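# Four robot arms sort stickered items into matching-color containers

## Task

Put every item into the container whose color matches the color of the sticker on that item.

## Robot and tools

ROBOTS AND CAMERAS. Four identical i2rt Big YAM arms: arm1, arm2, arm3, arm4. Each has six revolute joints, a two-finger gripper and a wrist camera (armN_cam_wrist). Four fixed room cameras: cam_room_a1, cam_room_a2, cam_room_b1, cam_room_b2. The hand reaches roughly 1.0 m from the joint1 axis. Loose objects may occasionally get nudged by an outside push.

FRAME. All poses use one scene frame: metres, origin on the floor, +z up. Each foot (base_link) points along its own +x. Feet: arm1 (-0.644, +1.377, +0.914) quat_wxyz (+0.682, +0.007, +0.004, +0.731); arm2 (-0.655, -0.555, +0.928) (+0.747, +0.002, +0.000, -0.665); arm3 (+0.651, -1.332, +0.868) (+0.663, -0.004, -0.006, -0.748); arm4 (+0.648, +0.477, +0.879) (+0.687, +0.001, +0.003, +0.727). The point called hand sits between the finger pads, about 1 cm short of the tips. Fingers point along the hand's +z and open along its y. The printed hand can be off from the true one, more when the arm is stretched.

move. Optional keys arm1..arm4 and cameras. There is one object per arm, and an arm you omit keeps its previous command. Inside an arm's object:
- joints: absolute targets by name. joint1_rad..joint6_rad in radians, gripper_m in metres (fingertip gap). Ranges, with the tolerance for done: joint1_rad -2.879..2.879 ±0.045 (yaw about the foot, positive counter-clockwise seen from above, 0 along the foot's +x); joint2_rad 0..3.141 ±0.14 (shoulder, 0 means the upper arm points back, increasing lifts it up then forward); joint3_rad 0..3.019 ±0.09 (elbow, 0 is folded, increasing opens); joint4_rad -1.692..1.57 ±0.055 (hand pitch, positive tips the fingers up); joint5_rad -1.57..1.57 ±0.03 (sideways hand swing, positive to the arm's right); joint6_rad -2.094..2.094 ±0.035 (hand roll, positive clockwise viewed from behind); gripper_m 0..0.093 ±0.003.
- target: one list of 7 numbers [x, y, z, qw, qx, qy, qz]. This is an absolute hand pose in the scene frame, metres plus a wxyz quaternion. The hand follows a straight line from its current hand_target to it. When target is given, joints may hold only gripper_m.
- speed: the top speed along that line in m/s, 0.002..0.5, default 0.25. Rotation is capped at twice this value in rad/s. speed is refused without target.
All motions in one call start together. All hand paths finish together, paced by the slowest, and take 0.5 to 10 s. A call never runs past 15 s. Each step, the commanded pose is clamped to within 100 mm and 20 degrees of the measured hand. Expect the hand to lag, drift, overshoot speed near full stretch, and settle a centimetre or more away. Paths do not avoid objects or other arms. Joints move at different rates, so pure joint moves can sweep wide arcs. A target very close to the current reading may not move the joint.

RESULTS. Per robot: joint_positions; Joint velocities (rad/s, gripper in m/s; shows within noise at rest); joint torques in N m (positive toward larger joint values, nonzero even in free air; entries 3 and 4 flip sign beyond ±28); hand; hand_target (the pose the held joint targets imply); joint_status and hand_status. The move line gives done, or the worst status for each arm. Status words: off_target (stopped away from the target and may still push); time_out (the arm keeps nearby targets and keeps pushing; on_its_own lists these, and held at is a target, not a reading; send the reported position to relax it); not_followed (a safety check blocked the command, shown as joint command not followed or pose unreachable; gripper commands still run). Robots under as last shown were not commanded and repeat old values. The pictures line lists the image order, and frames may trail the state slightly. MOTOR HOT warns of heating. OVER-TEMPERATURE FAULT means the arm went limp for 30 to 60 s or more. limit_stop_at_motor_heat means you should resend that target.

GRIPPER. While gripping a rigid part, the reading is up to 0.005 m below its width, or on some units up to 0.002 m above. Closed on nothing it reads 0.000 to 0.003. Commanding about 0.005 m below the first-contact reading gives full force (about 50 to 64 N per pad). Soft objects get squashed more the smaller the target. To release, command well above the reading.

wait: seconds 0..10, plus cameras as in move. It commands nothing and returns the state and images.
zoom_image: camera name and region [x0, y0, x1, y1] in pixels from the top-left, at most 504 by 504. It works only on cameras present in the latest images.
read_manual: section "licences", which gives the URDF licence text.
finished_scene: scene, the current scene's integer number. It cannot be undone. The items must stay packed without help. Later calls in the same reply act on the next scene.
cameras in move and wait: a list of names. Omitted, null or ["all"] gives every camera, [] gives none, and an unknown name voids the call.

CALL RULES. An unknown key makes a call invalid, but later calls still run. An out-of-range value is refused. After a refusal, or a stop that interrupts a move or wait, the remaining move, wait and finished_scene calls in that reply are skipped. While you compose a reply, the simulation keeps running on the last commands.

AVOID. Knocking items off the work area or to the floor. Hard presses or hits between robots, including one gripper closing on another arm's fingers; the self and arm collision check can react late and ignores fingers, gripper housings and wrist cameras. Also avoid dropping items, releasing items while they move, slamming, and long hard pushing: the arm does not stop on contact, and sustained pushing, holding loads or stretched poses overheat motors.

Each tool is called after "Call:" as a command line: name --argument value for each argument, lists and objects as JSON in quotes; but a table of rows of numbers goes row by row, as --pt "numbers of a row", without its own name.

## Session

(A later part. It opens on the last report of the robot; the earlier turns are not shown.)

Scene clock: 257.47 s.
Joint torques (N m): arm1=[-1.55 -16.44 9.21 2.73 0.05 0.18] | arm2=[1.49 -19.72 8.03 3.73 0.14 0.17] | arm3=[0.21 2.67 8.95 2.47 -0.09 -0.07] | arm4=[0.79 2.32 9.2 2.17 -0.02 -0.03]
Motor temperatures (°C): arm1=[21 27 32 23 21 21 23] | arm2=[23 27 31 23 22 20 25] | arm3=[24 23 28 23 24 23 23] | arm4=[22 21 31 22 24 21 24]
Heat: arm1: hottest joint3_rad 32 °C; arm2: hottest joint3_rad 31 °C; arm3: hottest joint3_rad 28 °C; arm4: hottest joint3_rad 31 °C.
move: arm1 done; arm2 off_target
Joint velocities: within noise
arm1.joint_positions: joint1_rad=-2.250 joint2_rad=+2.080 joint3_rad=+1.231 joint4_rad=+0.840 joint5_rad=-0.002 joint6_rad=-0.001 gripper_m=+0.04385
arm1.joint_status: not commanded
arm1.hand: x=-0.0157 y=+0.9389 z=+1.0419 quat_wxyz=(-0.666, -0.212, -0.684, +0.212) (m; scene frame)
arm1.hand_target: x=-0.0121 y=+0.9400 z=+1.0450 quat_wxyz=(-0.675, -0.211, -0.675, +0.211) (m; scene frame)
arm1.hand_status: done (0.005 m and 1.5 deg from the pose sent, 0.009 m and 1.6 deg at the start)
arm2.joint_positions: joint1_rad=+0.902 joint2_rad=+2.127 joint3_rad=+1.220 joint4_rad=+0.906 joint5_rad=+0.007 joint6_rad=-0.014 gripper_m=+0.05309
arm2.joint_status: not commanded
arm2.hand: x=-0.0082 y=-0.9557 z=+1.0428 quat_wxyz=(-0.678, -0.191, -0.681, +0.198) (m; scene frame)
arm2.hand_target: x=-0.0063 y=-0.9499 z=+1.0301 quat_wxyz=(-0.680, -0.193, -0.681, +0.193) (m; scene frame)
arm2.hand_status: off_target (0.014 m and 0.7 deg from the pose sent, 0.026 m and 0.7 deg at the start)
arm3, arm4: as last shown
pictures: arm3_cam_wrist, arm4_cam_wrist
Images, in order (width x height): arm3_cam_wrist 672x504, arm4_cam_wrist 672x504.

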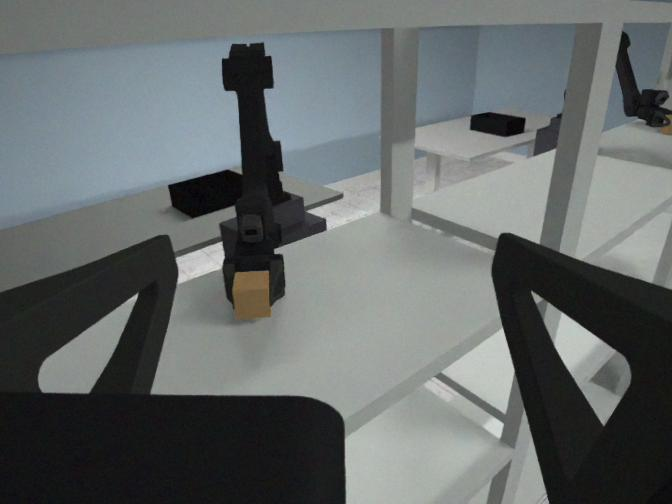

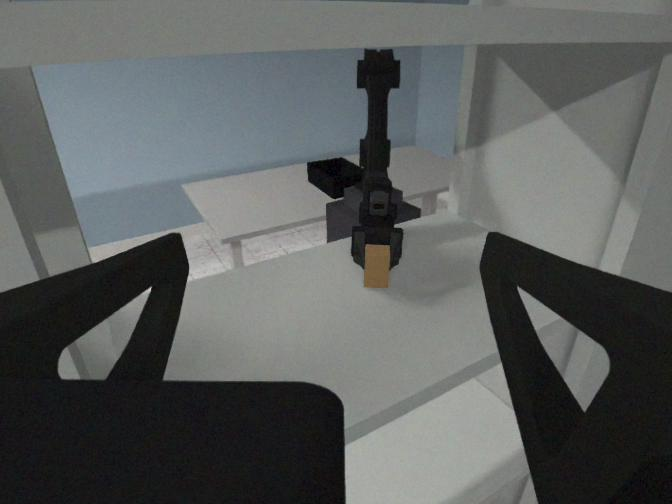

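Call:
move --arm1 '{"target":[-0.012,0.94,1.034,0.675,0.211,0.675,-0.211],"speed":0.04}' --arm2 '{"target":[-0.006,-0.95,1.018,0.68,0.193,0.68,-0.193],"speed":0.04}' --cameras '["arm3_cam_wrist","arm4_cam_wrist"]'

Call:
zoom_image --camera "arm4_cam_wrist" --region '[280, 100, 480, 350]'

Call:
zoom_image --camera "arm3_cam_wrist" --region '[150, 100, 350, 350]'

Scene clock: 262.83 s.
Joint torques (N m): arm1=[-1.85 -15.79 9.1 2.65 0.07 0.11] | arm2=[1.55 -19.37 8.09 3.6 0.13 0.15] | arm3=[0.32 2.55 9.03 2.45 -0.1 -0.07] | arm4=[0.38 2.26 9.11 2.15 -0.01 -0.04]
Motor temperatures (°C): arm1=[21 27 32 23 21 21 23] | arm2=[23 27 31 23 22 20 25] | arm3=[24 23 28 23 24 23 23] | arm4=[22 21 31 22 24 21 24]
Heat: arm1: hottest joint3_rad 32 °C; arm2: hottest joint3_rad 31 °C; arm3: hottest joint3_rad 28 °C; arm4: hottest joint3_rad 31 °C.
move: arm1 done; arm2 off_target
Joint velocities: within noise
arm1.joint_positions: joint1_rad=-2.250 joint2_rad=+2.094 joint3_rad=+1.231 joint4_rad=+0.864 joint5_rad=-0.002 joint6_rad=-0.001 gripper_m=+0.04385
arm1.joint_status: not commanded
arm1.hand: x=-0.0157 y=+0.9387 z=+1.0375 quat_wxyz=(-0.669, -0.211, -0.680, +0.213) (m; scene frame)
arm1.hand_target: x=-0.0122 y=+0.9400 z=+1.0340 quat_wxyz=(-0.675, -0.211, -0.675, +0.211) (m; scene frame)
arm1.hand_status: done (0.005 m and 0.9 deg from the pose sent, 0.009 m and 1.5 deg at the start)
arm2.joint_positions: joint1_rad=+0.902 joint2_rad=+2.148 joint3_rad=+1.220 joint4_rad=+0.933 joint5_rad=+0.007 joint6_rad=-0.013 gripper_m=+0.05309
arm2.joint_status: not commanded
arm2.hand: x=-0.0085 y=-0.9555 z=+1.0342 quat_wxyz=(-0.680, -0.191, -0.679, +0.198) (m; scene frame)
arm2.hand_target: x=-0.0064 y=-0.9498 z=+1.0181 quat_wxyz=(-0.680, -0.193, -0.680, +0.193) (m; scene frame)
arm2.hand_status: off_target (0.017 m and 0.7 deg from the pose sent, 0.026 m and 0.7 deg at the start)
arm3, arm4: as last shown
pictures: arm3_cam_wrist, arm4_cam_wrist
Images, in order (width x height): arm3_cam_wrist 672x504, arm4_cam_wrist 672x504.

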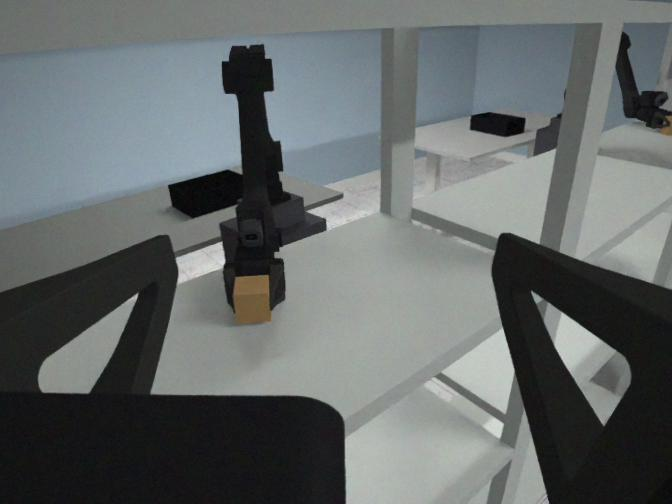

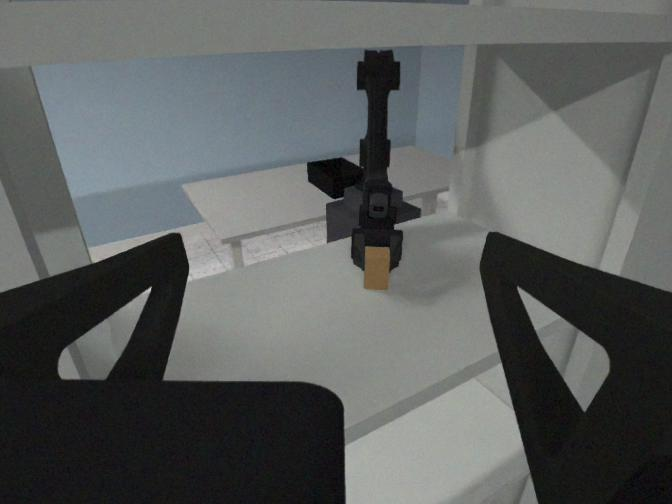

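Scaled by 2.016.

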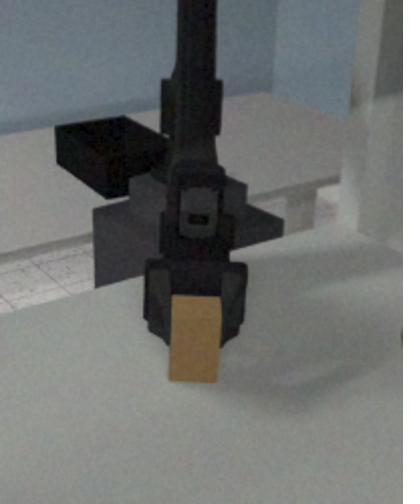

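Scaled by 2.016.

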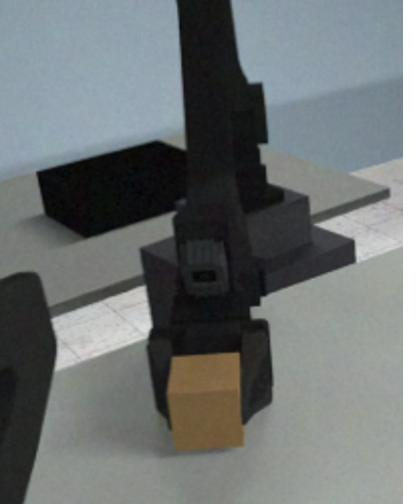

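Call:
move --arm1 '{"joints":{"gripper_m":0.075}}' --arm2 '{"target":[-0.006,-0.95,1.013,0.68,0.193,0.68,-0.193],"speed":0.04}' --cameras '[]'

Call:
move --arm2 '{"joints":{"gripper_m":0.08}}' --cameras '["arm1_cam_wrist","arm2_cam_wrist","arm3_cam_wrist","arm4_cam_wrist"]'

Scene clock: 267.97 s.
Joint torques (N m): arm1=[-1.67 -15.44 9.09 2.58 0.06 0.11] | arm2=[1.44 -18.84 8.06 3.47 0.13 0.15] | arm3=[0.26 2.55 9.03 2.48 -0.08 -0.08] | arm4=[0.15 2.49 9.1 2.1 -0.06 -0.02]
Motor temperatures (°C): arm1=[21 27 32 23 21 21 23] | arm2=[23 27 30 23 22 20 25] | arm3=[24 23 28 23 24 23 23] | arm4=[22 21 31 22 24 21 24]
Heat: arm1: hottest joint3_rad 32 °C; arm2: hottest joint3_rad 30 °C; arm3: hottest joint3_rad 28 °C; arm4: hottest joint3_rad 31 °C.
move: arm1 done; arm2 off_target
Joint velocities: within noise
arm1.joint_positions: joint1_rad=-2.250 joint2_rad=+2.094 joint3_rad=+1.231 joint4_rad=+0.864 joint5_rad=-0.002 joint6_rad=-0.001 gripper_m=+0.07496
arm1.joint_status: all done
arm1.hand: x=-0.0157 y=+0.9387 z=+1.0375 quat_wxyz=(-0.669, -0.211, -0.680, +0.213) (m; scene frame)
arm1.hand_target: x=-0.0122 y=+0.9400 z=+1.0340 quat_wxyz=(-0.675, -0.211, -0.675, +0.211) (m; scene frame)
arm1.hand_status: not commanded
arm2.joint_positions: joint1_rad=+0.902 joint2_rad=+2.152 joint3_rad=+1.220 joint4_rad=+0.945 joint5_rad=+0.007 joint6_rad=-0.013 gripper_m=+0.05309
arm2.joint_status: not commanded
arm2.hand: x=-0.0086 y=-0.9554 z=+1.0345 quat_wxyz=(-0.683, -0.191, -0.676, +0.199) (m; scene frame)
arm2.hand_target: x=-0.0066 y=-0.9497 z=+1.0133 quat_wxyz=(-0.680, -0.193, -0.680, +0.193) (m; scene frame)
arm2.hand_status: off_target (0.022 m and 1.0 deg from the pose sent, 0.022 m and 0.7 deg at the start)
arm3, arm4: as last shown
pictures: none
No camera images: "cameras" was empty.

Scene clock: 268.50 s.
Joint torques (N m): arm1=[-1.38 -15.5 8.94 2.69 0.06 0.15] | arm2=[1.55 -18.84 8.08 3.43 0.11 0.15] | arm3=[0.26 2.49 9.01 2.47 -0.09 -0.07] | arm4=[0.26 2.2 9.07 2.04 -0.05 -0.02]
Motor temperatures (°C): arm1=[21 27 32 23 21 21 23] | arm2=[23 27 30 23 22 20 25] | arm3=[24 23 28 23 24 23 23] | arm4=[22 21 31 22 24 21 24]
Heat: arm1: hottest joint3_rad 32 °C; arm2: hottest joint3_rad 30 °C; arm3: hottest joint3_rad 28 °C; arm4: hottest joint3_rad 31 °C.
move: arm2 done
Joint velocities: within noise
arm1, arm3, arm4: as last shown
arm2.joint_positions: joint1_rad=+0.902 joint2_rad=+2.152 joint3_rad=+1.220 joint4_rad=+0.946 joint5_rad=+0.007 joint6_rad=-0.013 gripper_m=+0.07993
arm2.joint_status: all done
arm2.hand: x=-0.0087 y=-0.9555 z=+1.0347 quat_wxyz=(-0.684, -0.191, -0.676, +0.199) (m; scene frame)
arm2.hand_target: x=-0.0066 y=-0.9497 z=+1.0133 quat_wxyz=(-0.680, -0.193, -0.681, +0.193) (m; scene frame)
arm2.hand_status: not commanded
pictures: arm1_cam_wrist, arm2_cam_wrist, arm3_cam_wrist, arm4_cam_wrist
Images, in order (width x height): arm1_cam_wrist 672x504, arm2_cam_wrist 672x504, arm3_cam_wrist 672x504, arm4_cam_wrist 672x504.

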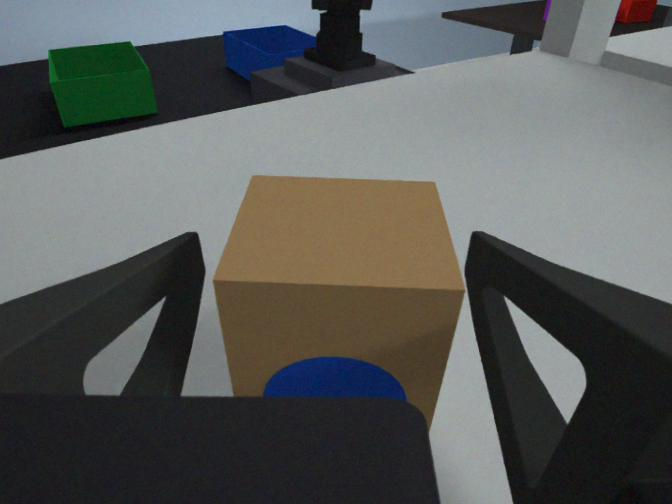

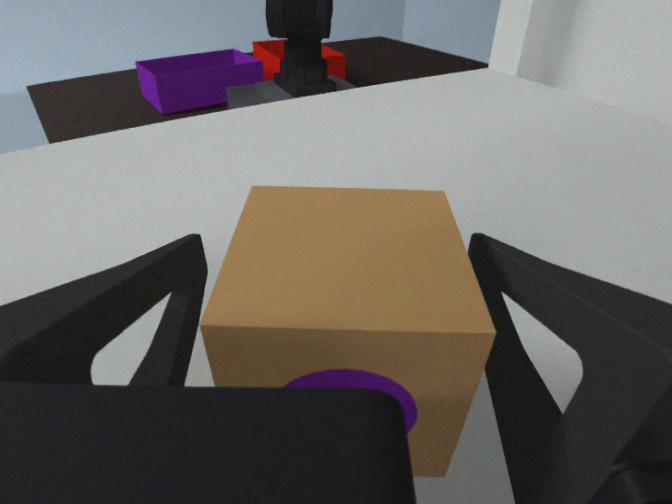

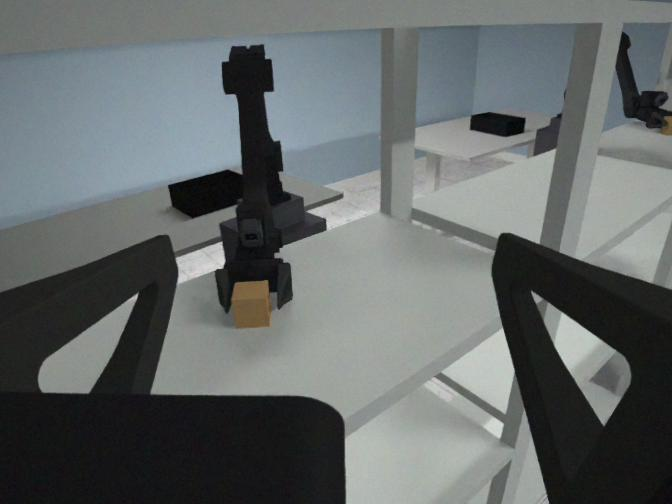

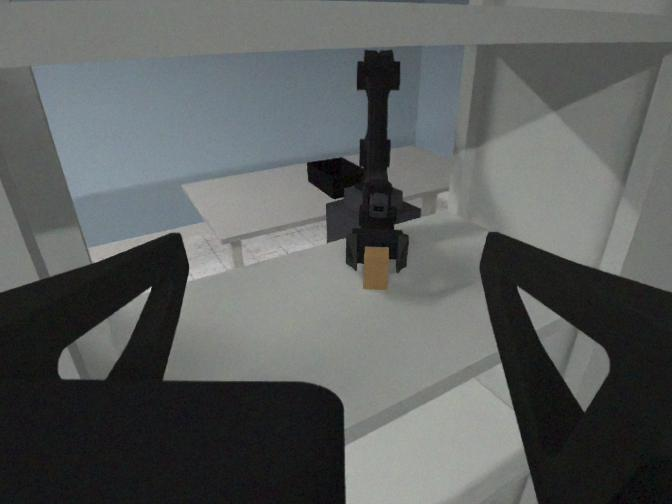

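Call:
move --arm1 '{"target":[-0.14,1.028,1.055,0.675,0.211,0.675,-0.211],"speed":0.12}' --arm2 '{"target":[-0.14,-0.872,1.055,0.68,0.193,0.68,-0.193],"speed":0.12}' --cameras '[]'

Call:
move --arm1 '{"target":[-0.34,1.166,1.2,0.675,0.211,0.675,-0.211]}' --arm2 '{"target":[-0.34,-0.75,1.2,0.68,0.193,0.68,-0.193]}'

Scene clock: 275.70 s.
Joint torques (N m): arm1=[-1.03 -12.98 6.49 2.44 -0.03 0.04] | arm2=[1.03 -16.91 5.68 3.44 -0.16 0.09] | arm3=[0.21 2.67 9.05 2.45 -0.1 -0.08] | arm4=[0.26 2.2 9.21 2.17 -0.03 -0.02]
Motor temperatures (°C): arm1=[21 26 32 23 21 21 22] | arm2=[23 27 30 23 22 20 24] | arm3=[24 23 28 23 24 23 23] | arm4=[22 21 31 22 24 21 24]
Heat: arm1: hottest joint3_rad 32 °C; arm2: hottest joint3_rad 30 °C; arm3: hottest joint3_rad 28 °C; arm4: hottest joint3_rad 31 °C.
move: arm1 off_target; arm2 done
Joint velocities: within noise
arm1.joint_positions: joint1_rad=-2.250 joint2_rad=+1.837 joint3_rad=+0.751 joint4_rad=+1.060 joint5_rad=+0.000 joint6_rad=+0.007 gripper_m=+0.07496
arm1.joint_status: not commanded
arm1.hand: x=-0.1415 y=+1.0263 z=+1.0384 quat_wxyz=(-0.661, -0.217, -0.688, +0.208) (m; scene frame)
arm1.hand_target: x=-0.1401 y=+1.0279 z=+1.0547 quat_wxyz=(-0.675, -0.211, -0.675, +0.211) (m; scene frame)
arm1.hand_status: off_target (0.017 m and 2.4 deg from the pose sent, 0.154 m and 0.9 deg at the start)
arm2.joint_positions: joint1_rad=+0.902 joint2_rad=+1.874 joint3_rad=+0.741 joint4_rad=+1.113 joint5_rad=+0.008 joint6_rad=-0.007 gripper_m=+0.07993
arm2.joint_status: not commanded
arm2.hand: x=-0.1387 y=-0.8757 z=+1.0485 quat_wxyz=(-0.672, -0.196, -0.687, +0.194) (m; scene frame)
arm2.hand_target: x=-0.1400 y=-0.8721 z=+1.0549 quat_wxyz=(-0.680, -0.193, -0.680, +0.193) (m; scene frame)
arm2.hand_status: done (0.008 m and 1.3 deg from the pose sent, 0.157 m and 1.0 deg at the start)
arm3.joint_positions: joint1_rad=-2.134 joint2_rad=+0.237 joint3_rad=+0.723 joint4_rad=-0.309 joint5_rad=-0.016 joint6_rad=+0.005 gripper_m=+0.09401
arm3.joint_status: not commanded
arm3.hand: x=+0.4552 y=-1.1686 z=+1.3718 quat_wxyz=(+0.246, -0.609, +0.216, +0.723) (m; scene frame)
arm3.hand_target: x=+0.4599 y=-1.1682 z=+1.3769 quat_wxyz=(+0.254, -0.599, +0.216, +0.728) (m; scene frame)
arm3.hand_status: not commanded
arm4.joint_positions: joint1_rad=+0.951 joint2_rad=+0.234 joint3_rad=+0.716 joint4_rad=-0.319 joint5_rad=-0.013 joint6_rad=+0.011 gripper_m=+0.09400
arm4.joint_status: not commanded
arm4.hand: x=+0.4376 y=+0.6114 z=+1.3808 quat_wxyz=(-0.202, +0.621, -0.180, -0.736) (m; scene frame)
arm4.hand_target: x=+0.4441 y=+0.6088 z=+1.3919 quat_wxyz=(-0.210, +0.607, -0.175, -0.746) (m; scene frame)
arm4.hand_status: not commanded
pictures: none
No camera images: "cameras" was empty.

Scene clock: 277.57 s.
Joint torques (N m): arm1=[-2.61 2.37 12.21 1.32 -0.07 0.08] | arm2=[1.08 -1.85 10.7 1.91 -0.08 0.09] | arm3=[0.21 2.61 8.99 2.43 -0.1 -0.08] | arm4=[0.21 2.2 9.09 2.03 -0.02 -0.02]
Motor temperatures (°C): arm1=[21 26 32 23 21 21 22] | arm2=[23 27 30 23 22 20 24] | arm3=[24 23 28 23 24 23 23] | arm4=[22 21 31 22 24 21 24]
Heat: arm1: hottest joint3_rad 32 °C; arm2: hottest joint3_rad 30 °C; arm3: hottest joint3_rad 28 °C; arm4: hottest joint3_rad 31 °C.
move: arm1 done; arm2 off_target
Joint velocities: within noise
arm1.joint_positions: joint1_rad=-2.250 joint2_rad=+0.630 joint3_rad=+0.305 joint4_rad=+0.352 joint5_rad=-0.009 joint6_rad=+0.007 gripper_m=+0.07496
arm1.joint_status: not commanded
arm1.hand: x=-0.3405 y=+1.1689 z=+1.2016 quat_wxyz=(-0.680, -0.208, -0.671, +0.210) (m; scene frame)
arm1.hand_target: x=-0.3401 y=+1.1660 z=+1.2001 quat_wxyz=(-0.675, -0.211, -0.675, +0.211) (m; scene frame)
arm1.hand_status: done (0.003 m and 0.8 deg from the pose sent, 0.292 m and 2.3 deg at the start)
arm2.joint_positions: joint1_rad=+0.902 joint2_rad=+0.684 joint3_rad=+0.290 joint4_rad=+0.427 joint5_rad=+0.008 joint6_rad=-0.007 gripper_m=+0.07993
arm2.joint_status: not commanded
arm2.hand: x=-0.3416 y=-0.7516 z=+1.2121 quat_wxyz=(-0.691, -0.191, -0.668, +0.199) (m; scene frame)
arm2.hand_target: x=-0.3402 y=-0.7499 z=+1.2001 quat_wxyz=(-0.680, -0.193, -0.680, +0.193) (m; scene frame)
arm2.hand_status: off_target (0.012 m and 1.9 deg from the pose sent, 0.282 m and 1.2 deg at the start)
arm3, arm4: as last shown
pictures: arm1_cam_wrist, arm2_cam_wrist, arm3_cam_wrist, arm4_cam_wrist, cam_room_a1, cam_room_a2, cam_room_b1, cam_room_b2
Images, in order (width x height): arm1_cam_wrist 672x504, arm2_cam_wrist 672x504, arm3_cam_wrist 672x504, arm4_cam_wrist 672x504, cam_room_a1 672x504, cam_room_a2 672x504, cam_room_b1 672x504, cam_room_b2 672x504.

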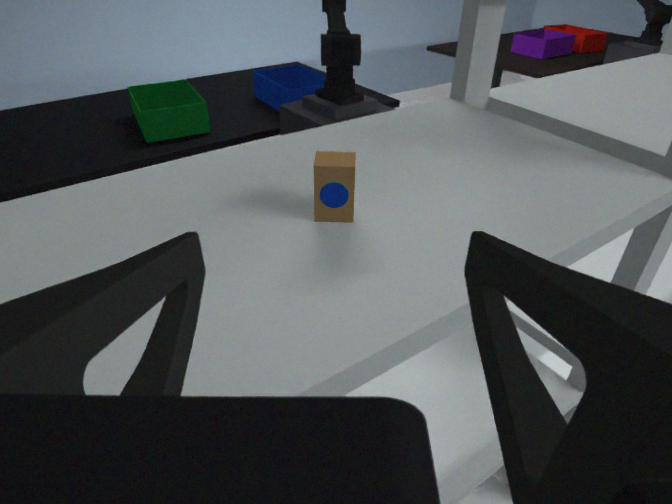

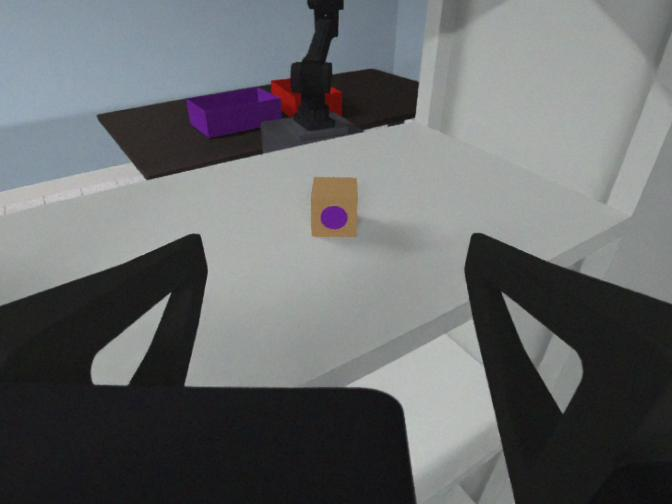

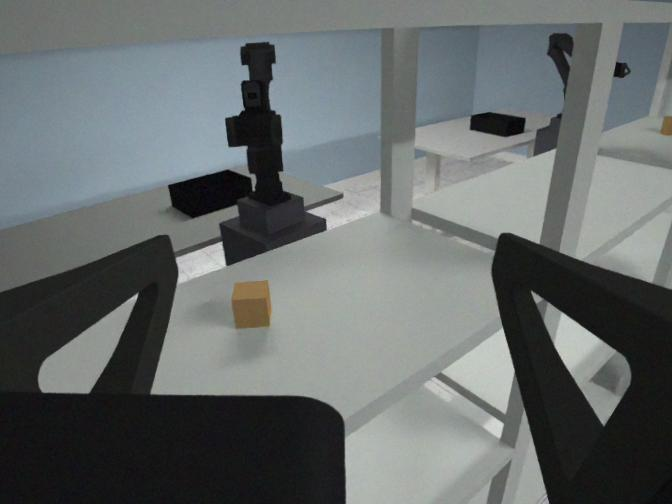

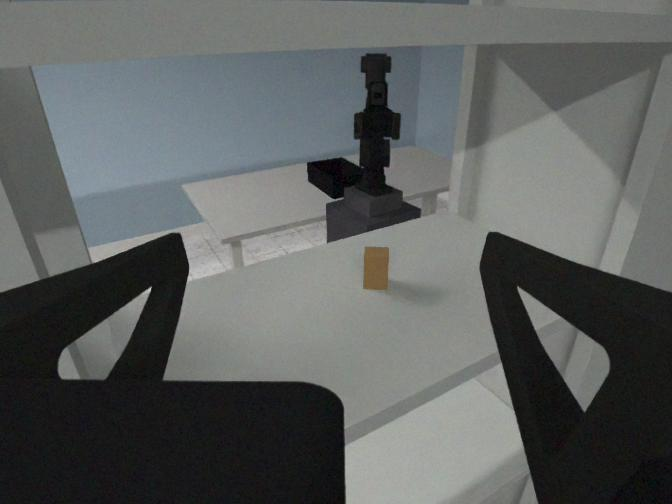

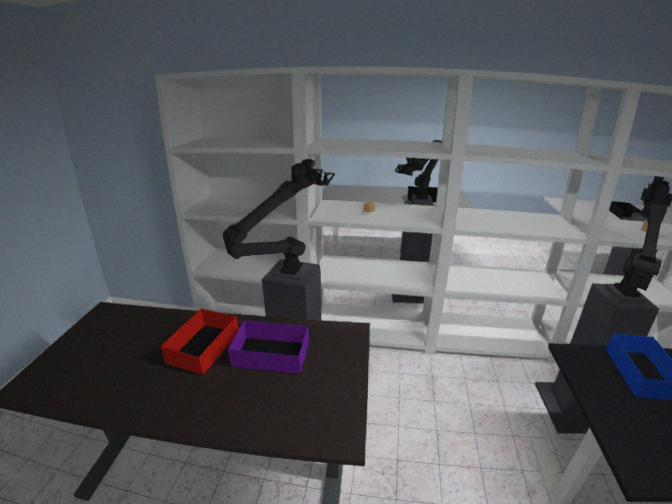

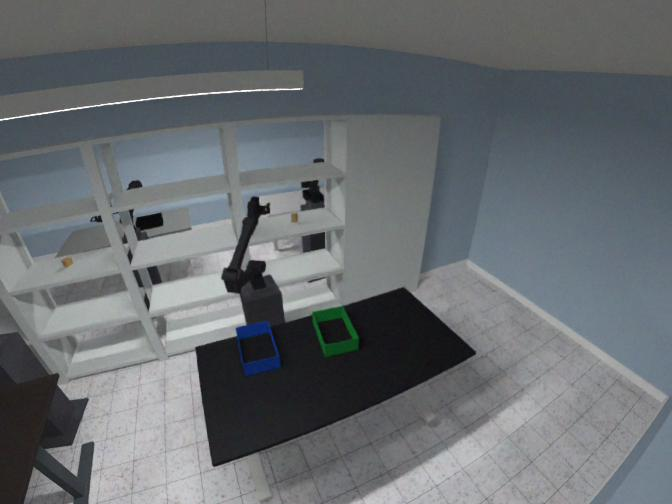

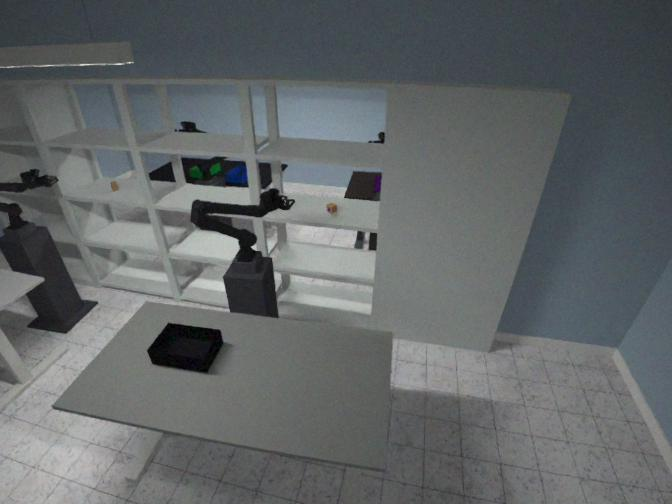

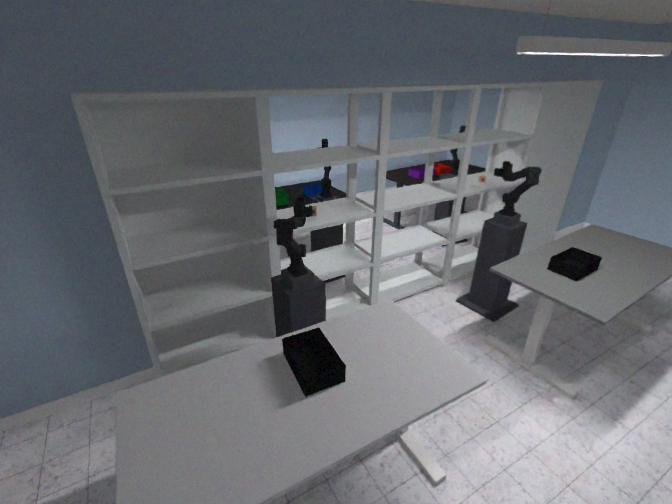

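Call:
move --arm3 '{"target":[0.167,-1.06,1.10,0.166,-0.763,0.217,0.586]}' --arm4 '{"target":[0.154,0.821,1.10,0.182,-0.757,0.237,0.581]}' --cameras '["arm1_cam_wrist","arm2_cam_wrist","arm3_cam_wrist","arm4_cam_wrist"]'

Scene clock: 290.97 s.
Joint torques (N m): arm1=[-1.73 1.73 12.27 1.32 0 -0.02] | arm2=[1.08 -1.9 10.69 1.94 -0.08 0.09] | arm3=[2.32 -11.11 12.14 2.59 -0.07 0.03] | arm4=[0.5 -12.75 10.84 2.07 0.21 -0.1]
Motor temperatures (°C): arm1=[21 26 32 23 21 21 22] | arm2=[23 26 30 23 22 20 24] | arm3=[24 23 28 23 24 23 23] | arm4=[22 21 31 22 24 21 24]
Heat: arm1: hottest joint3_rad 32 °C; arm2: hottest joint3_rad 30 °C; arm3: hottest joint3_rad 28 °C; arm4: hottest joint3_rad 31 °C.
move: arm3 off_target; arm4 off_target
Joint velocities: within noise
arm1, arm2: as last shown
arm3.joint_positions: joint1_rad=-1.948 joint2_rad=+1.333 joint3_rad=+0.683 joint4_rad=+0.329 joint5_rad=+0.071 joint6_rad=+0.000 gripper_m=+0.09401
arm3.joint_status: not commanded
arm3.hand: x=+0.1864 y=-1.0617 z=+1.0690 quat_wxyz=(+0.167, -0.782, +0.224, +0.557) (m; scene frame)
arm3.hand_target: x=+0.1689 y=-1.0611 z=+1.1003 quat_wxyz=(+0.166, -0.763, +0.217, +0.586) (m; scene frame)
arm3.hand_status: off_target (0.037 m and 4.0 deg from the pose sent, 0.411 m and 25.4 deg at the start)
arm4.joint_positions: joint1_rad=+0.918 joint2_rad=+1.484 joint3_rad=+0.796 joint4_rad=+0.363 joint5_rad=+0.001 joint6_rad=+0.009 gripper_m=+0.09400
arm4.joint_status: not commanded
arm4.hand: x=+0.1653 y=+0.8072 z=+1.0732 quat_wxyz=(-0.168, +0.774, -0.244, -0.560) (m; scene frame)
arm4.hand_target: x=+0.1555 y=+0.8200 z=+1.1003 quat_wxyz=(-0.182, +0.757, -0.237, -0.581) (m; scene frame)
arm4.hand_status: off_target (0.032 m and 3.6 deg from the pose sent, 0.451 m and 24.6 deg at the start)
pictures: arm1_cam_wrist, arm2_cam_wrist, arm3_cam_wrist, arm4_cam_wrist
Images, in order (width x height): arm1_cam_wrist 672x504, arm2_cam_wrist 672x504, arm3_cam_wrist 672x504, arm4_cam_wrist 672x504.

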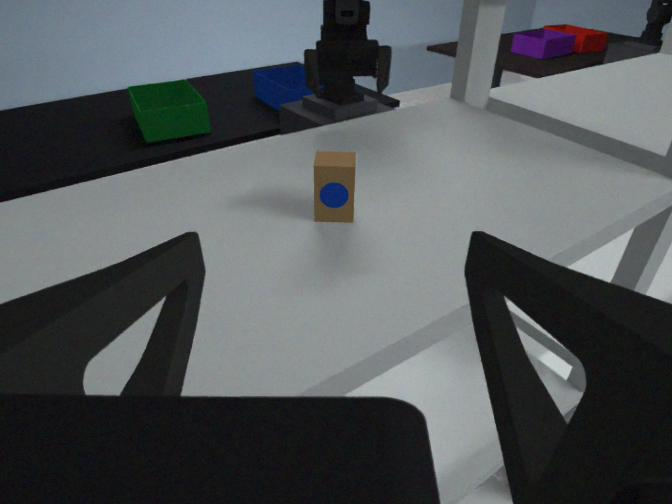

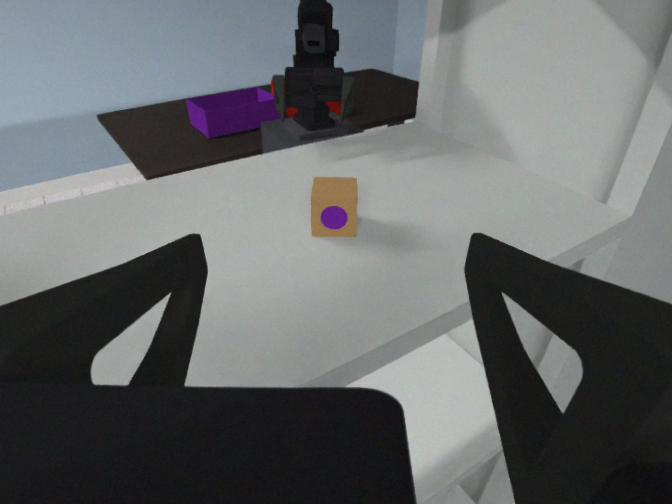

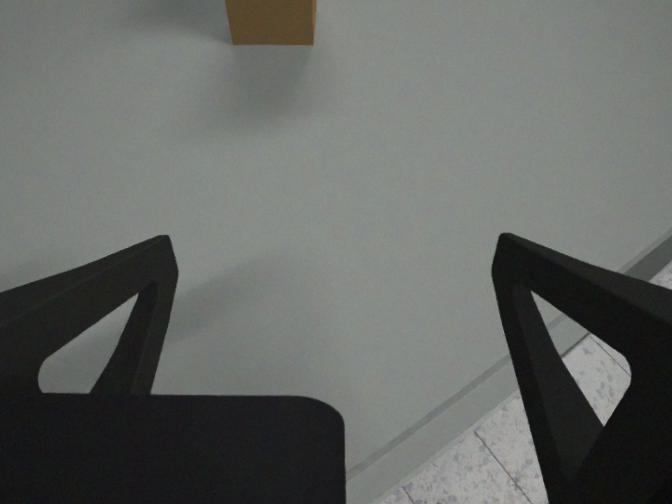

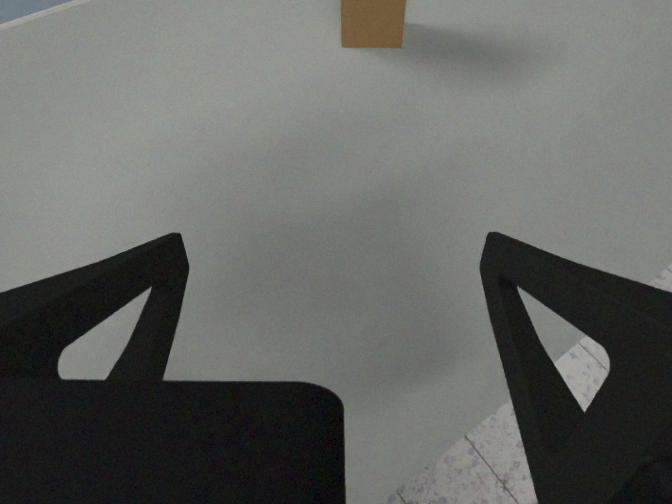

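Call:
move --arm3 '{"target":[0.03,-1.027,1.07,0.166,-0.763,0.217,0.586],"speed":0.15}' --arm4 '{"target":[0.06,0.918,1.07,0.182,-0.757,0.237,0.581],"speed":0.15}' --cameras '["arm3_cam_wrist","arm4_cam_wrist"]'

Scene clock: 301.73 s.
Joint torques (N m): arm1=[-2.2 1.55 11.97 1.36 -0.04 0.03] | arm2=[0.97 -1.73 10.67 1.94 -0.09 0.1] | arm3=[2.43 -16.85 11.97 2.22 0.13 0.03] | arm4=[0.56 -17.38 11.26 1.16 -0.06 -0.05]
Motor temperatures (°C): arm1=[21 26 32 23 21 21 22] | arm2=[23 26 30 22 22 20 24] | arm3=[24 23 29 24 24 23 23] | arm4=[22 21 33 22 24 21 24]
Heat: arm1: hottest joint3_rad 32 °C; arm2: hottest joint3_rad 30 °C; arm3: hottest joint3_rad 29 °C; arm4: hottest joint3_rad 33 °C.
move: arm3 off_target; arm4 off_target
Joint velocities: within noise
arm1, arm2: as last shown
arm3.joint_positions: joint1_rad=-1.882 joint2_rad=+1.707 joint3_rad=+1.035 joint4_rad=+0.368 joint5_rad=+0.130 joint6_rad=+0.017 gripper_m=+0.09401
arm3.joint_status: not commanded
arm3.hand: x=+0.0493 y=-1.0271 z=+1.0479 quat_wxyz=(+0.168, -0.777, +0.220, +0.565) (m; scene frame)
arm3.hand_target: x=+0.0316 y=-1.0279 z=+1.0703 quat_wxyz=(+0.166, -0.763, +0.217, +0.586) (m; scene frame)
arm3.hand_status: off_target (0.029 m and 2.9 deg from the pose sent, 0.160 m and 4.0 deg at the start)
arm4.joint_positions: joint1_rad=+0.869 joint2_rad=+1.817 joint3_rad=+1.165 joint4_rad=+0.373 joint5_rad=-0.037 joint6_rad=-0.003 gripper_m=+0.09400
arm4.joint_status: not commanded
arm4.hand: x=+0.0698 y=+0.9062 z=+1.0619 quat_wxyz=(-0.176, +0.760, -0.243, -0.577) (m; scene frame)
arm4.hand_target: x=+0.0609 y=+0.9175 z=+1.0699 quat_wxyz=(-0.182, +0.757, -0.237, -0.581) (m; scene frame)
arm4.hand_status: off_target (0.017 m and 1.2 deg from the pose sent, 0.153 m and 3.6 deg at the start)
pictures: arm3_cam_wrist, arm4_cam_wrist
Images, in order (width x height): arm3_cam_wrist 672x504, arm4_cam_wrist 672x504.

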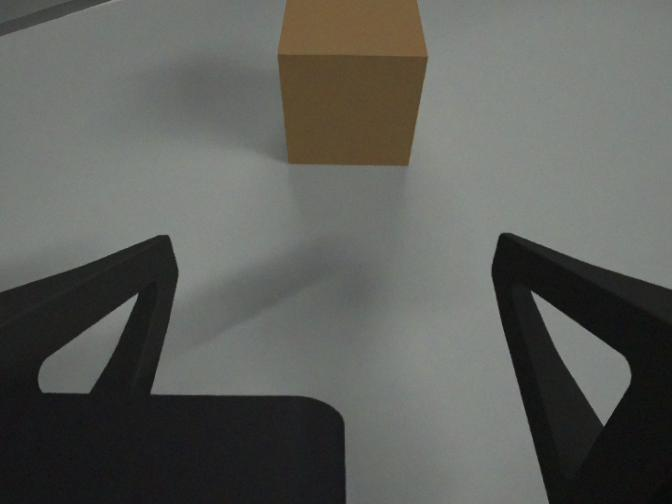

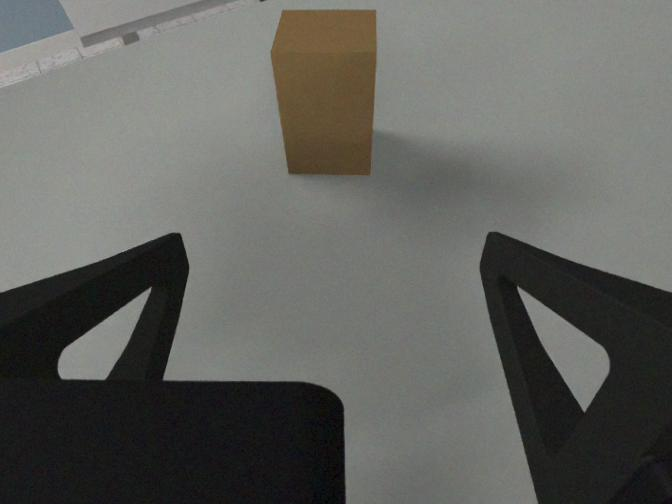

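Call:
move --arm3 '{"target":[-0.017,-0.99,1.047,0.166,-0.763,0.217,0.586],"speed":0.12}' --arm4 '{"target":[0.011,0.952,1.045,0.182,-0.757,0.237,0.581],"speed":0.12}' --cameras '["arm3_cam_wrist","arm4_cam_wrist","arm1_cam_wrist"]'

Scene clock: 312.67 s.
Joint torques (N m): arm1=[-2.55 1.73 12.14 1.36 0 -0.01] | arm2=[1.14 -1.79 10.66 1.92 -0.08 0.11] | arm3=[0.67 -19.49 12.18 2.03 -0.06 -0.05] | arm4=[0.44 -20.19 11.41 1.07 0.08 -0.06]
Motor temperatures (°C): arm1=[21 25 32 23 21 21 22] | arm2=[23 26 30 22 22 20 23] | arm3=[24 24 29 23 24 23 23] | arm4=[22 22 33 22 24 21 24]
Heat: arm1: hottest joint3_rad 32 °C; arm2: hottest joint3_rad 30 °C; arm3: hottest joint3_rad 29 °C; arm4: hottest joint3_rad 33 °C.
move: arm3 off_target; arm4 off_target
Joint velocities: within noise
arm1, arm2: as last shown
arm3.joint_positions: joint1_rad=-1.882 joint2_rad=+1.868 joint3_rad=+1.199 joint4_rad=+0.368 joint5_rad=+0.110 joint6_rad=+0.017 gripper_m=+0.09401
arm3.joint_status: not commanded
arm3.hand: x=-0.0054 y=-1.0059 z=+1.0254 quat_wxyz=(+0.160, -0.778, +0.214, +0.568) (m; scene frame)
arm3.hand_target: x=-0.0154 y=-0.9908 z=+1.0473 quat_wxyz=(+0.166, -0.763, +0.217, +0.586) (m; scene frame)
arm3.hand_status: off_target (0.029 m and 2.7 deg from the pose sent, 0.076 m and 2.9 deg at the start)
arm4.joint_positions: joint1_rad=+0.869 joint2_rad=+1.982 joint3_rad=+1.348 joint4_rad=+0.352 joint5_rad=-0.037 joint6_rad=-0.003 gripper_m=+0.09400
arm4.joint_status: not commanded
arm4.hand: x=+0.0224 y=+0.9417 z=+1.0356 quat_wxyz=(-0.175, +0.761, -0.243, -0.575) (m; scene frame)
arm4.hand_target: x=+0.0120 y=+0.9514 z=+1.0452 quat_wxyz=(-0.182, +0.757, -0.237, -0.581) (m; scene frame)
arm4.hand_status: off_target (0.018 m and 1.3 deg from the pose sent, 0.076 m and 1.1 deg at the start)
pictures: arm1_cam_wrist, arm3_cam_wrist, arm4_cam_wrist
Images, in order (width x height): arm1_cam_wrist 672x504, arm3_cam_wrist 672x504, arm4_cam_wrist 672x504.

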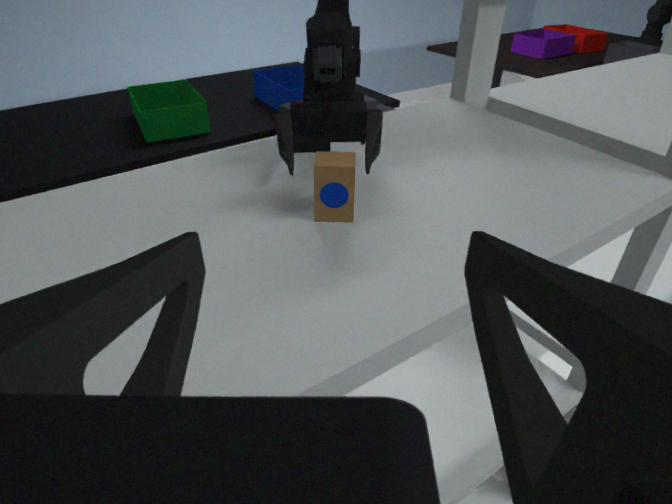

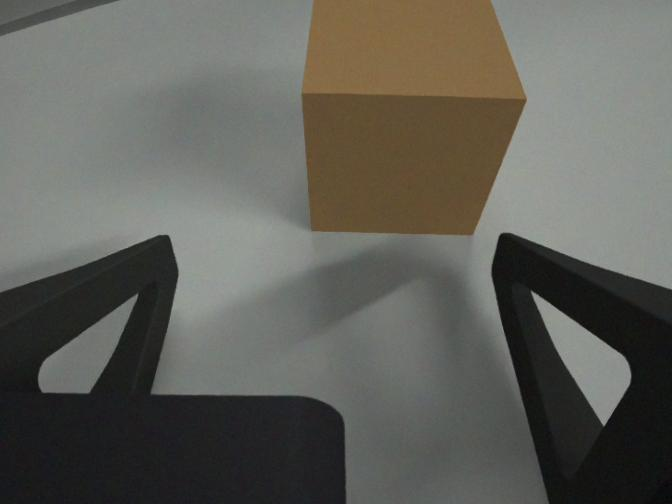

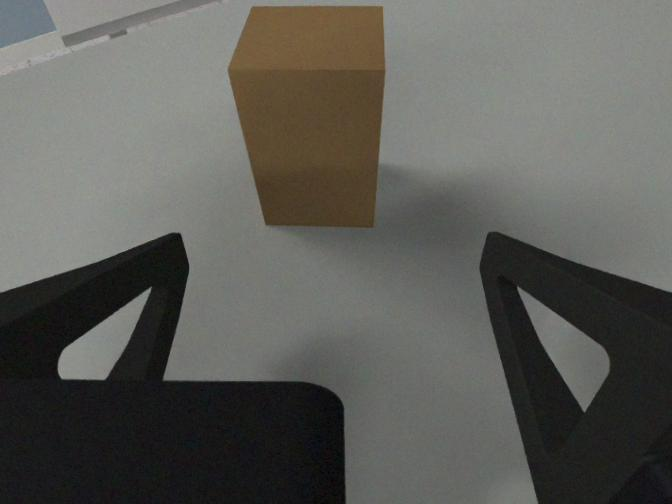

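Call:
move --arm3 '{"target":[0.0,-0.962,1.047,0.166,-0.763,0.217,0.586],"speed":0.12}' --arm4 '{"target":[-0.023,0.967,1.038,0.182,-0.757,0.237,0.581],"speed":0.12}' --cameras '["arm3_cam_wrist","arm4_cam_wrist"]'

Scene clock: 320.47 s.
Joint torques (N m): arm1=[-2.9 1.38 12.21 1.55 -0.06 0.04] | arm2=[1.14 -1.79 10.69 1.89 -0.08 0.1] | arm3=[1.03 -19.66 11.58 2.18 -0.08 -0.12] | arm4=[1.44 -21.13 11.74 1.03 0.23 -0.06]
Motor temperatures (°C): arm1=[21 25 32 23 21 21 22] | arm2=[23 26 30 22 22 20 23] | arm3=[24 24 29 23 24 23 23] | arm4=[22 23 35 22 24 21 24]
Heat: arm1: hottest joint3_rad 32 °C; arm2: hottest joint3_rad 30 °C; arm3: hottest joint3_rad 29 °C; arm4: hottest joint3_rad 35 °C.
move: arm3 off_target; arm4 off_target
Joint velocities: within noise
arm1, arm2: as last shown
arm3.joint_positions: joint1_rad=-1.945 joint2_rad=+1.868 joint3_rad=+1.199 joint4_rad=+0.368 joint5_rad=+0.056 joint6_rad=+0.011 gripper_m=+0.09401
arm3.joint_status: not commanded
arm3.hand: x=+0.0114 y=-0.9726 z=+1.0247 quat_wxyz=(+0.159, -0.776, +0.222, +0.568) (m; scene frame)
arm3.hand_target: x=+0.0013 y=-0.9627 z=+1.0472 quat_wxyz=(+0.166, -0.763, +0.217, +0.586) (m; scene frame)
arm3.hand_status: off_target (0.027 m and 2.7 deg from the pose sent, 0.049 m and 2.7 deg at the start)
arm4.joint_positions: joint1_rad=+0.874 joint2_rad=+2.065 joint3_rad=+1.479 joint4_rad=+0.310 joint5_rad=-0.028 joint6_rad=-0.003 gripper_m=+0.09400
arm4.joint_status: not commanded
arm4.hand: x=-0.0083 y=+0.9623 z=+1.0337 quat_wxyz=(-0.178, +0.759, -0.244, -0.577) (m; scene frame)
arm4.hand_target: x=-0.0221 y=+0.9664 z=+1.0383 quat_wxyz=(-0.182, +0.757, -0.237, -0.581) (m; scene frame)
arm4.hand_status: off_target (0.016 m and 1.0 deg from the pose sent, 0.052 m and 1.3 deg at the start)
pictures: arm3_cam_wrist, arm4_cam_wrist
Images, in order (width x height): arm3_cam_wrist 672x504, arm4_cam_wrist 672x504.

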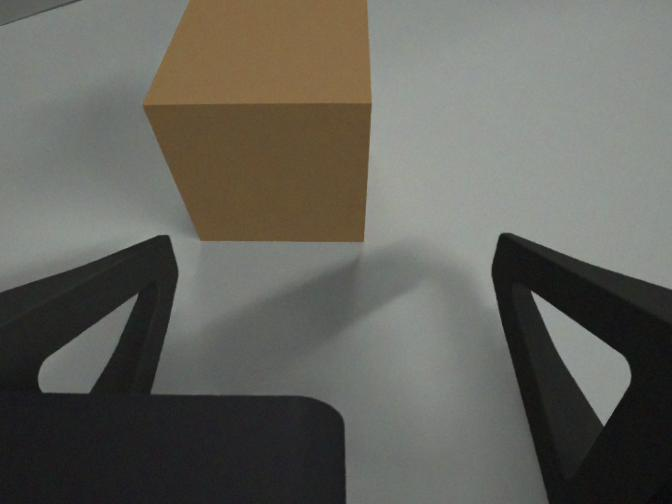

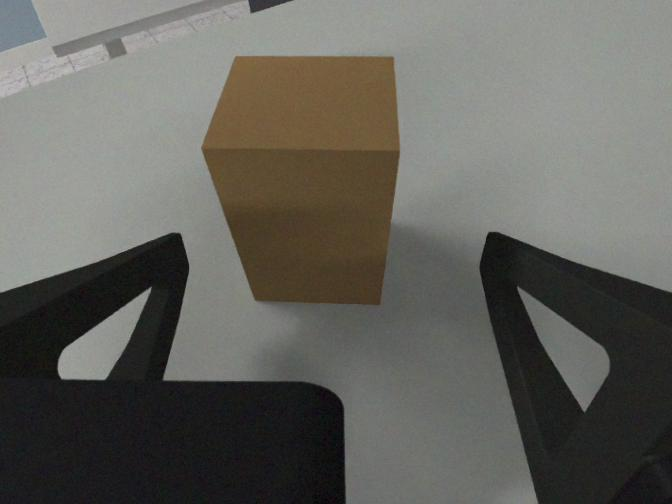

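Call:
move --arm3 '{"target":[-0.014,-0.984,1.045,0.166,-0.763,0.217,0.586],"speed":0.12}' --arm4 '{"target":[-0.064,0.981,1.036,0.182,-0.757,0.237,0.581],"speed":0.12}' --cameras '["arm3_cam_wrist","arm4_cam_wrist"]'

Scene clock: 331.13 s.
Joint torques (N m): arm1=[-1.96 1.49 12.12 1.42 -0.02 0.06] | arm2=[1.32 -1.73 10.69 1.92 -0.09 0.1] | arm3=[2.08 -19.02 12.03 2.21 0.13 -0.01] | arm4=[1.14 -22.42 12.18 1.14 0.21 -0.02]
Motor temperatures (°C): arm1=[21 25 32 23 21 21 22] | arm2=[23 26 30 22 22 20 23] | arm3=[24 25 30 23 24 23 23] | arm4=[22 24 34 22 24 21 24]
Heat: arm1: hottest joint3_rad 32 °C; arm2: hottest joint3_rad 30 °C; arm3: hottest joint3_rad 30 °C; arm4: hottest joint3_rad 34 °C.
move: arm3 off_target; arm4 off_target
Joint velocities: within noise
arm1, arm2: as last shown
arm3.joint_positions: joint1_rad=-1.915 joint2_rad=+1.868 joint3_rad=+1.199 joint4_rad=+0.368 joint5_rad=+0.094 joint6_rad=+0.011 gripper_m=+0.09401
arm3.joint_status: not commanded
arm3.hand: x=+0.0043 y=-0.9864 z=+1.0250 quat_wxyz=(+0.165, -0.776, +0.220, +0.567) (m; scene frame)
arm3.hand_target: x=-0.0126 y=-0.9849 z=+1.0452 quat_wxyz=(+0.166, -0.763, +0.217, +0.586) (m; scene frame)
arm3.hand_status: off_target (0.027 m and 2.7 deg from the pose sent, 0.034 m and 2.7 deg at the start)
arm4.joint_positions: joint1_rad=+0.895 joint2_rad=+2.161 joint3_rad=+1.646 joint4_rad=+0.239 joint5_rad=-0.011 joint6_rad=-0.003 gripper_m=+0.09400
arm4.joint_status: not commanded
arm4.hand: x=-0.0509 y=+0.9749 z=+1.0331 quat_wxyz=(-0.179, +0.760, -0.240, -0.577) (m; scene frame)
arm4.hand_target: x=-0.0631 y=+0.9802 z=+1.0360 quat_wxyz=(-0.182, +0.757, -0.237, -0.581) (m; scene frame)
arm4.hand_status: off_target (0.015 m and 0.8 deg from the pose sent, 0.059 m and 1.0 deg at the start)
pictures: arm3_cam_wrist, arm4_cam_wrist
Images, in order (width x height): arm3_cam_wrist 672x504, arm4_cam_wrist 672x504.

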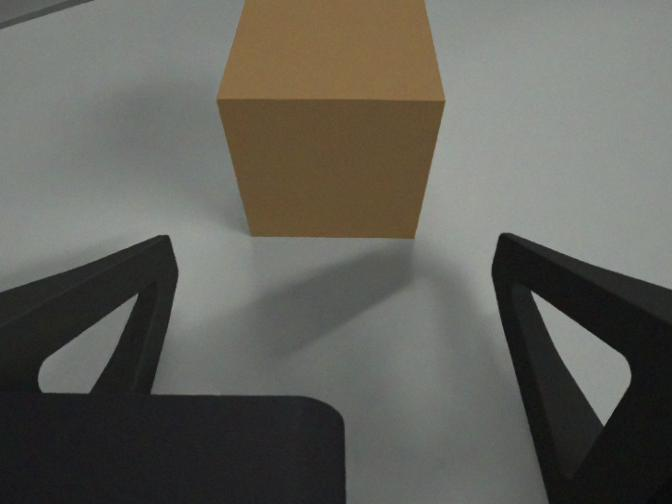

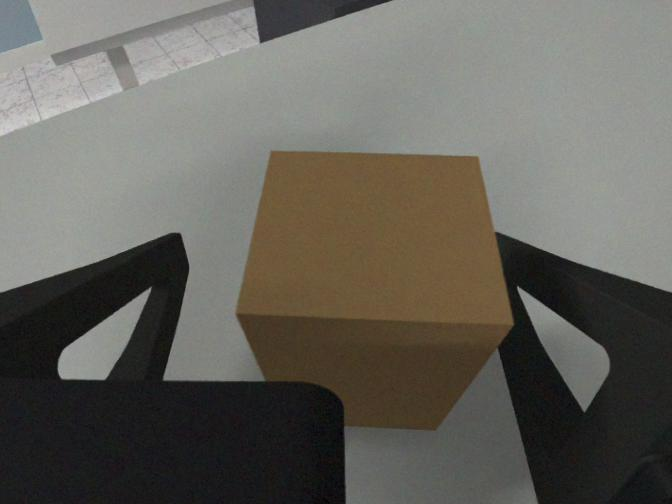

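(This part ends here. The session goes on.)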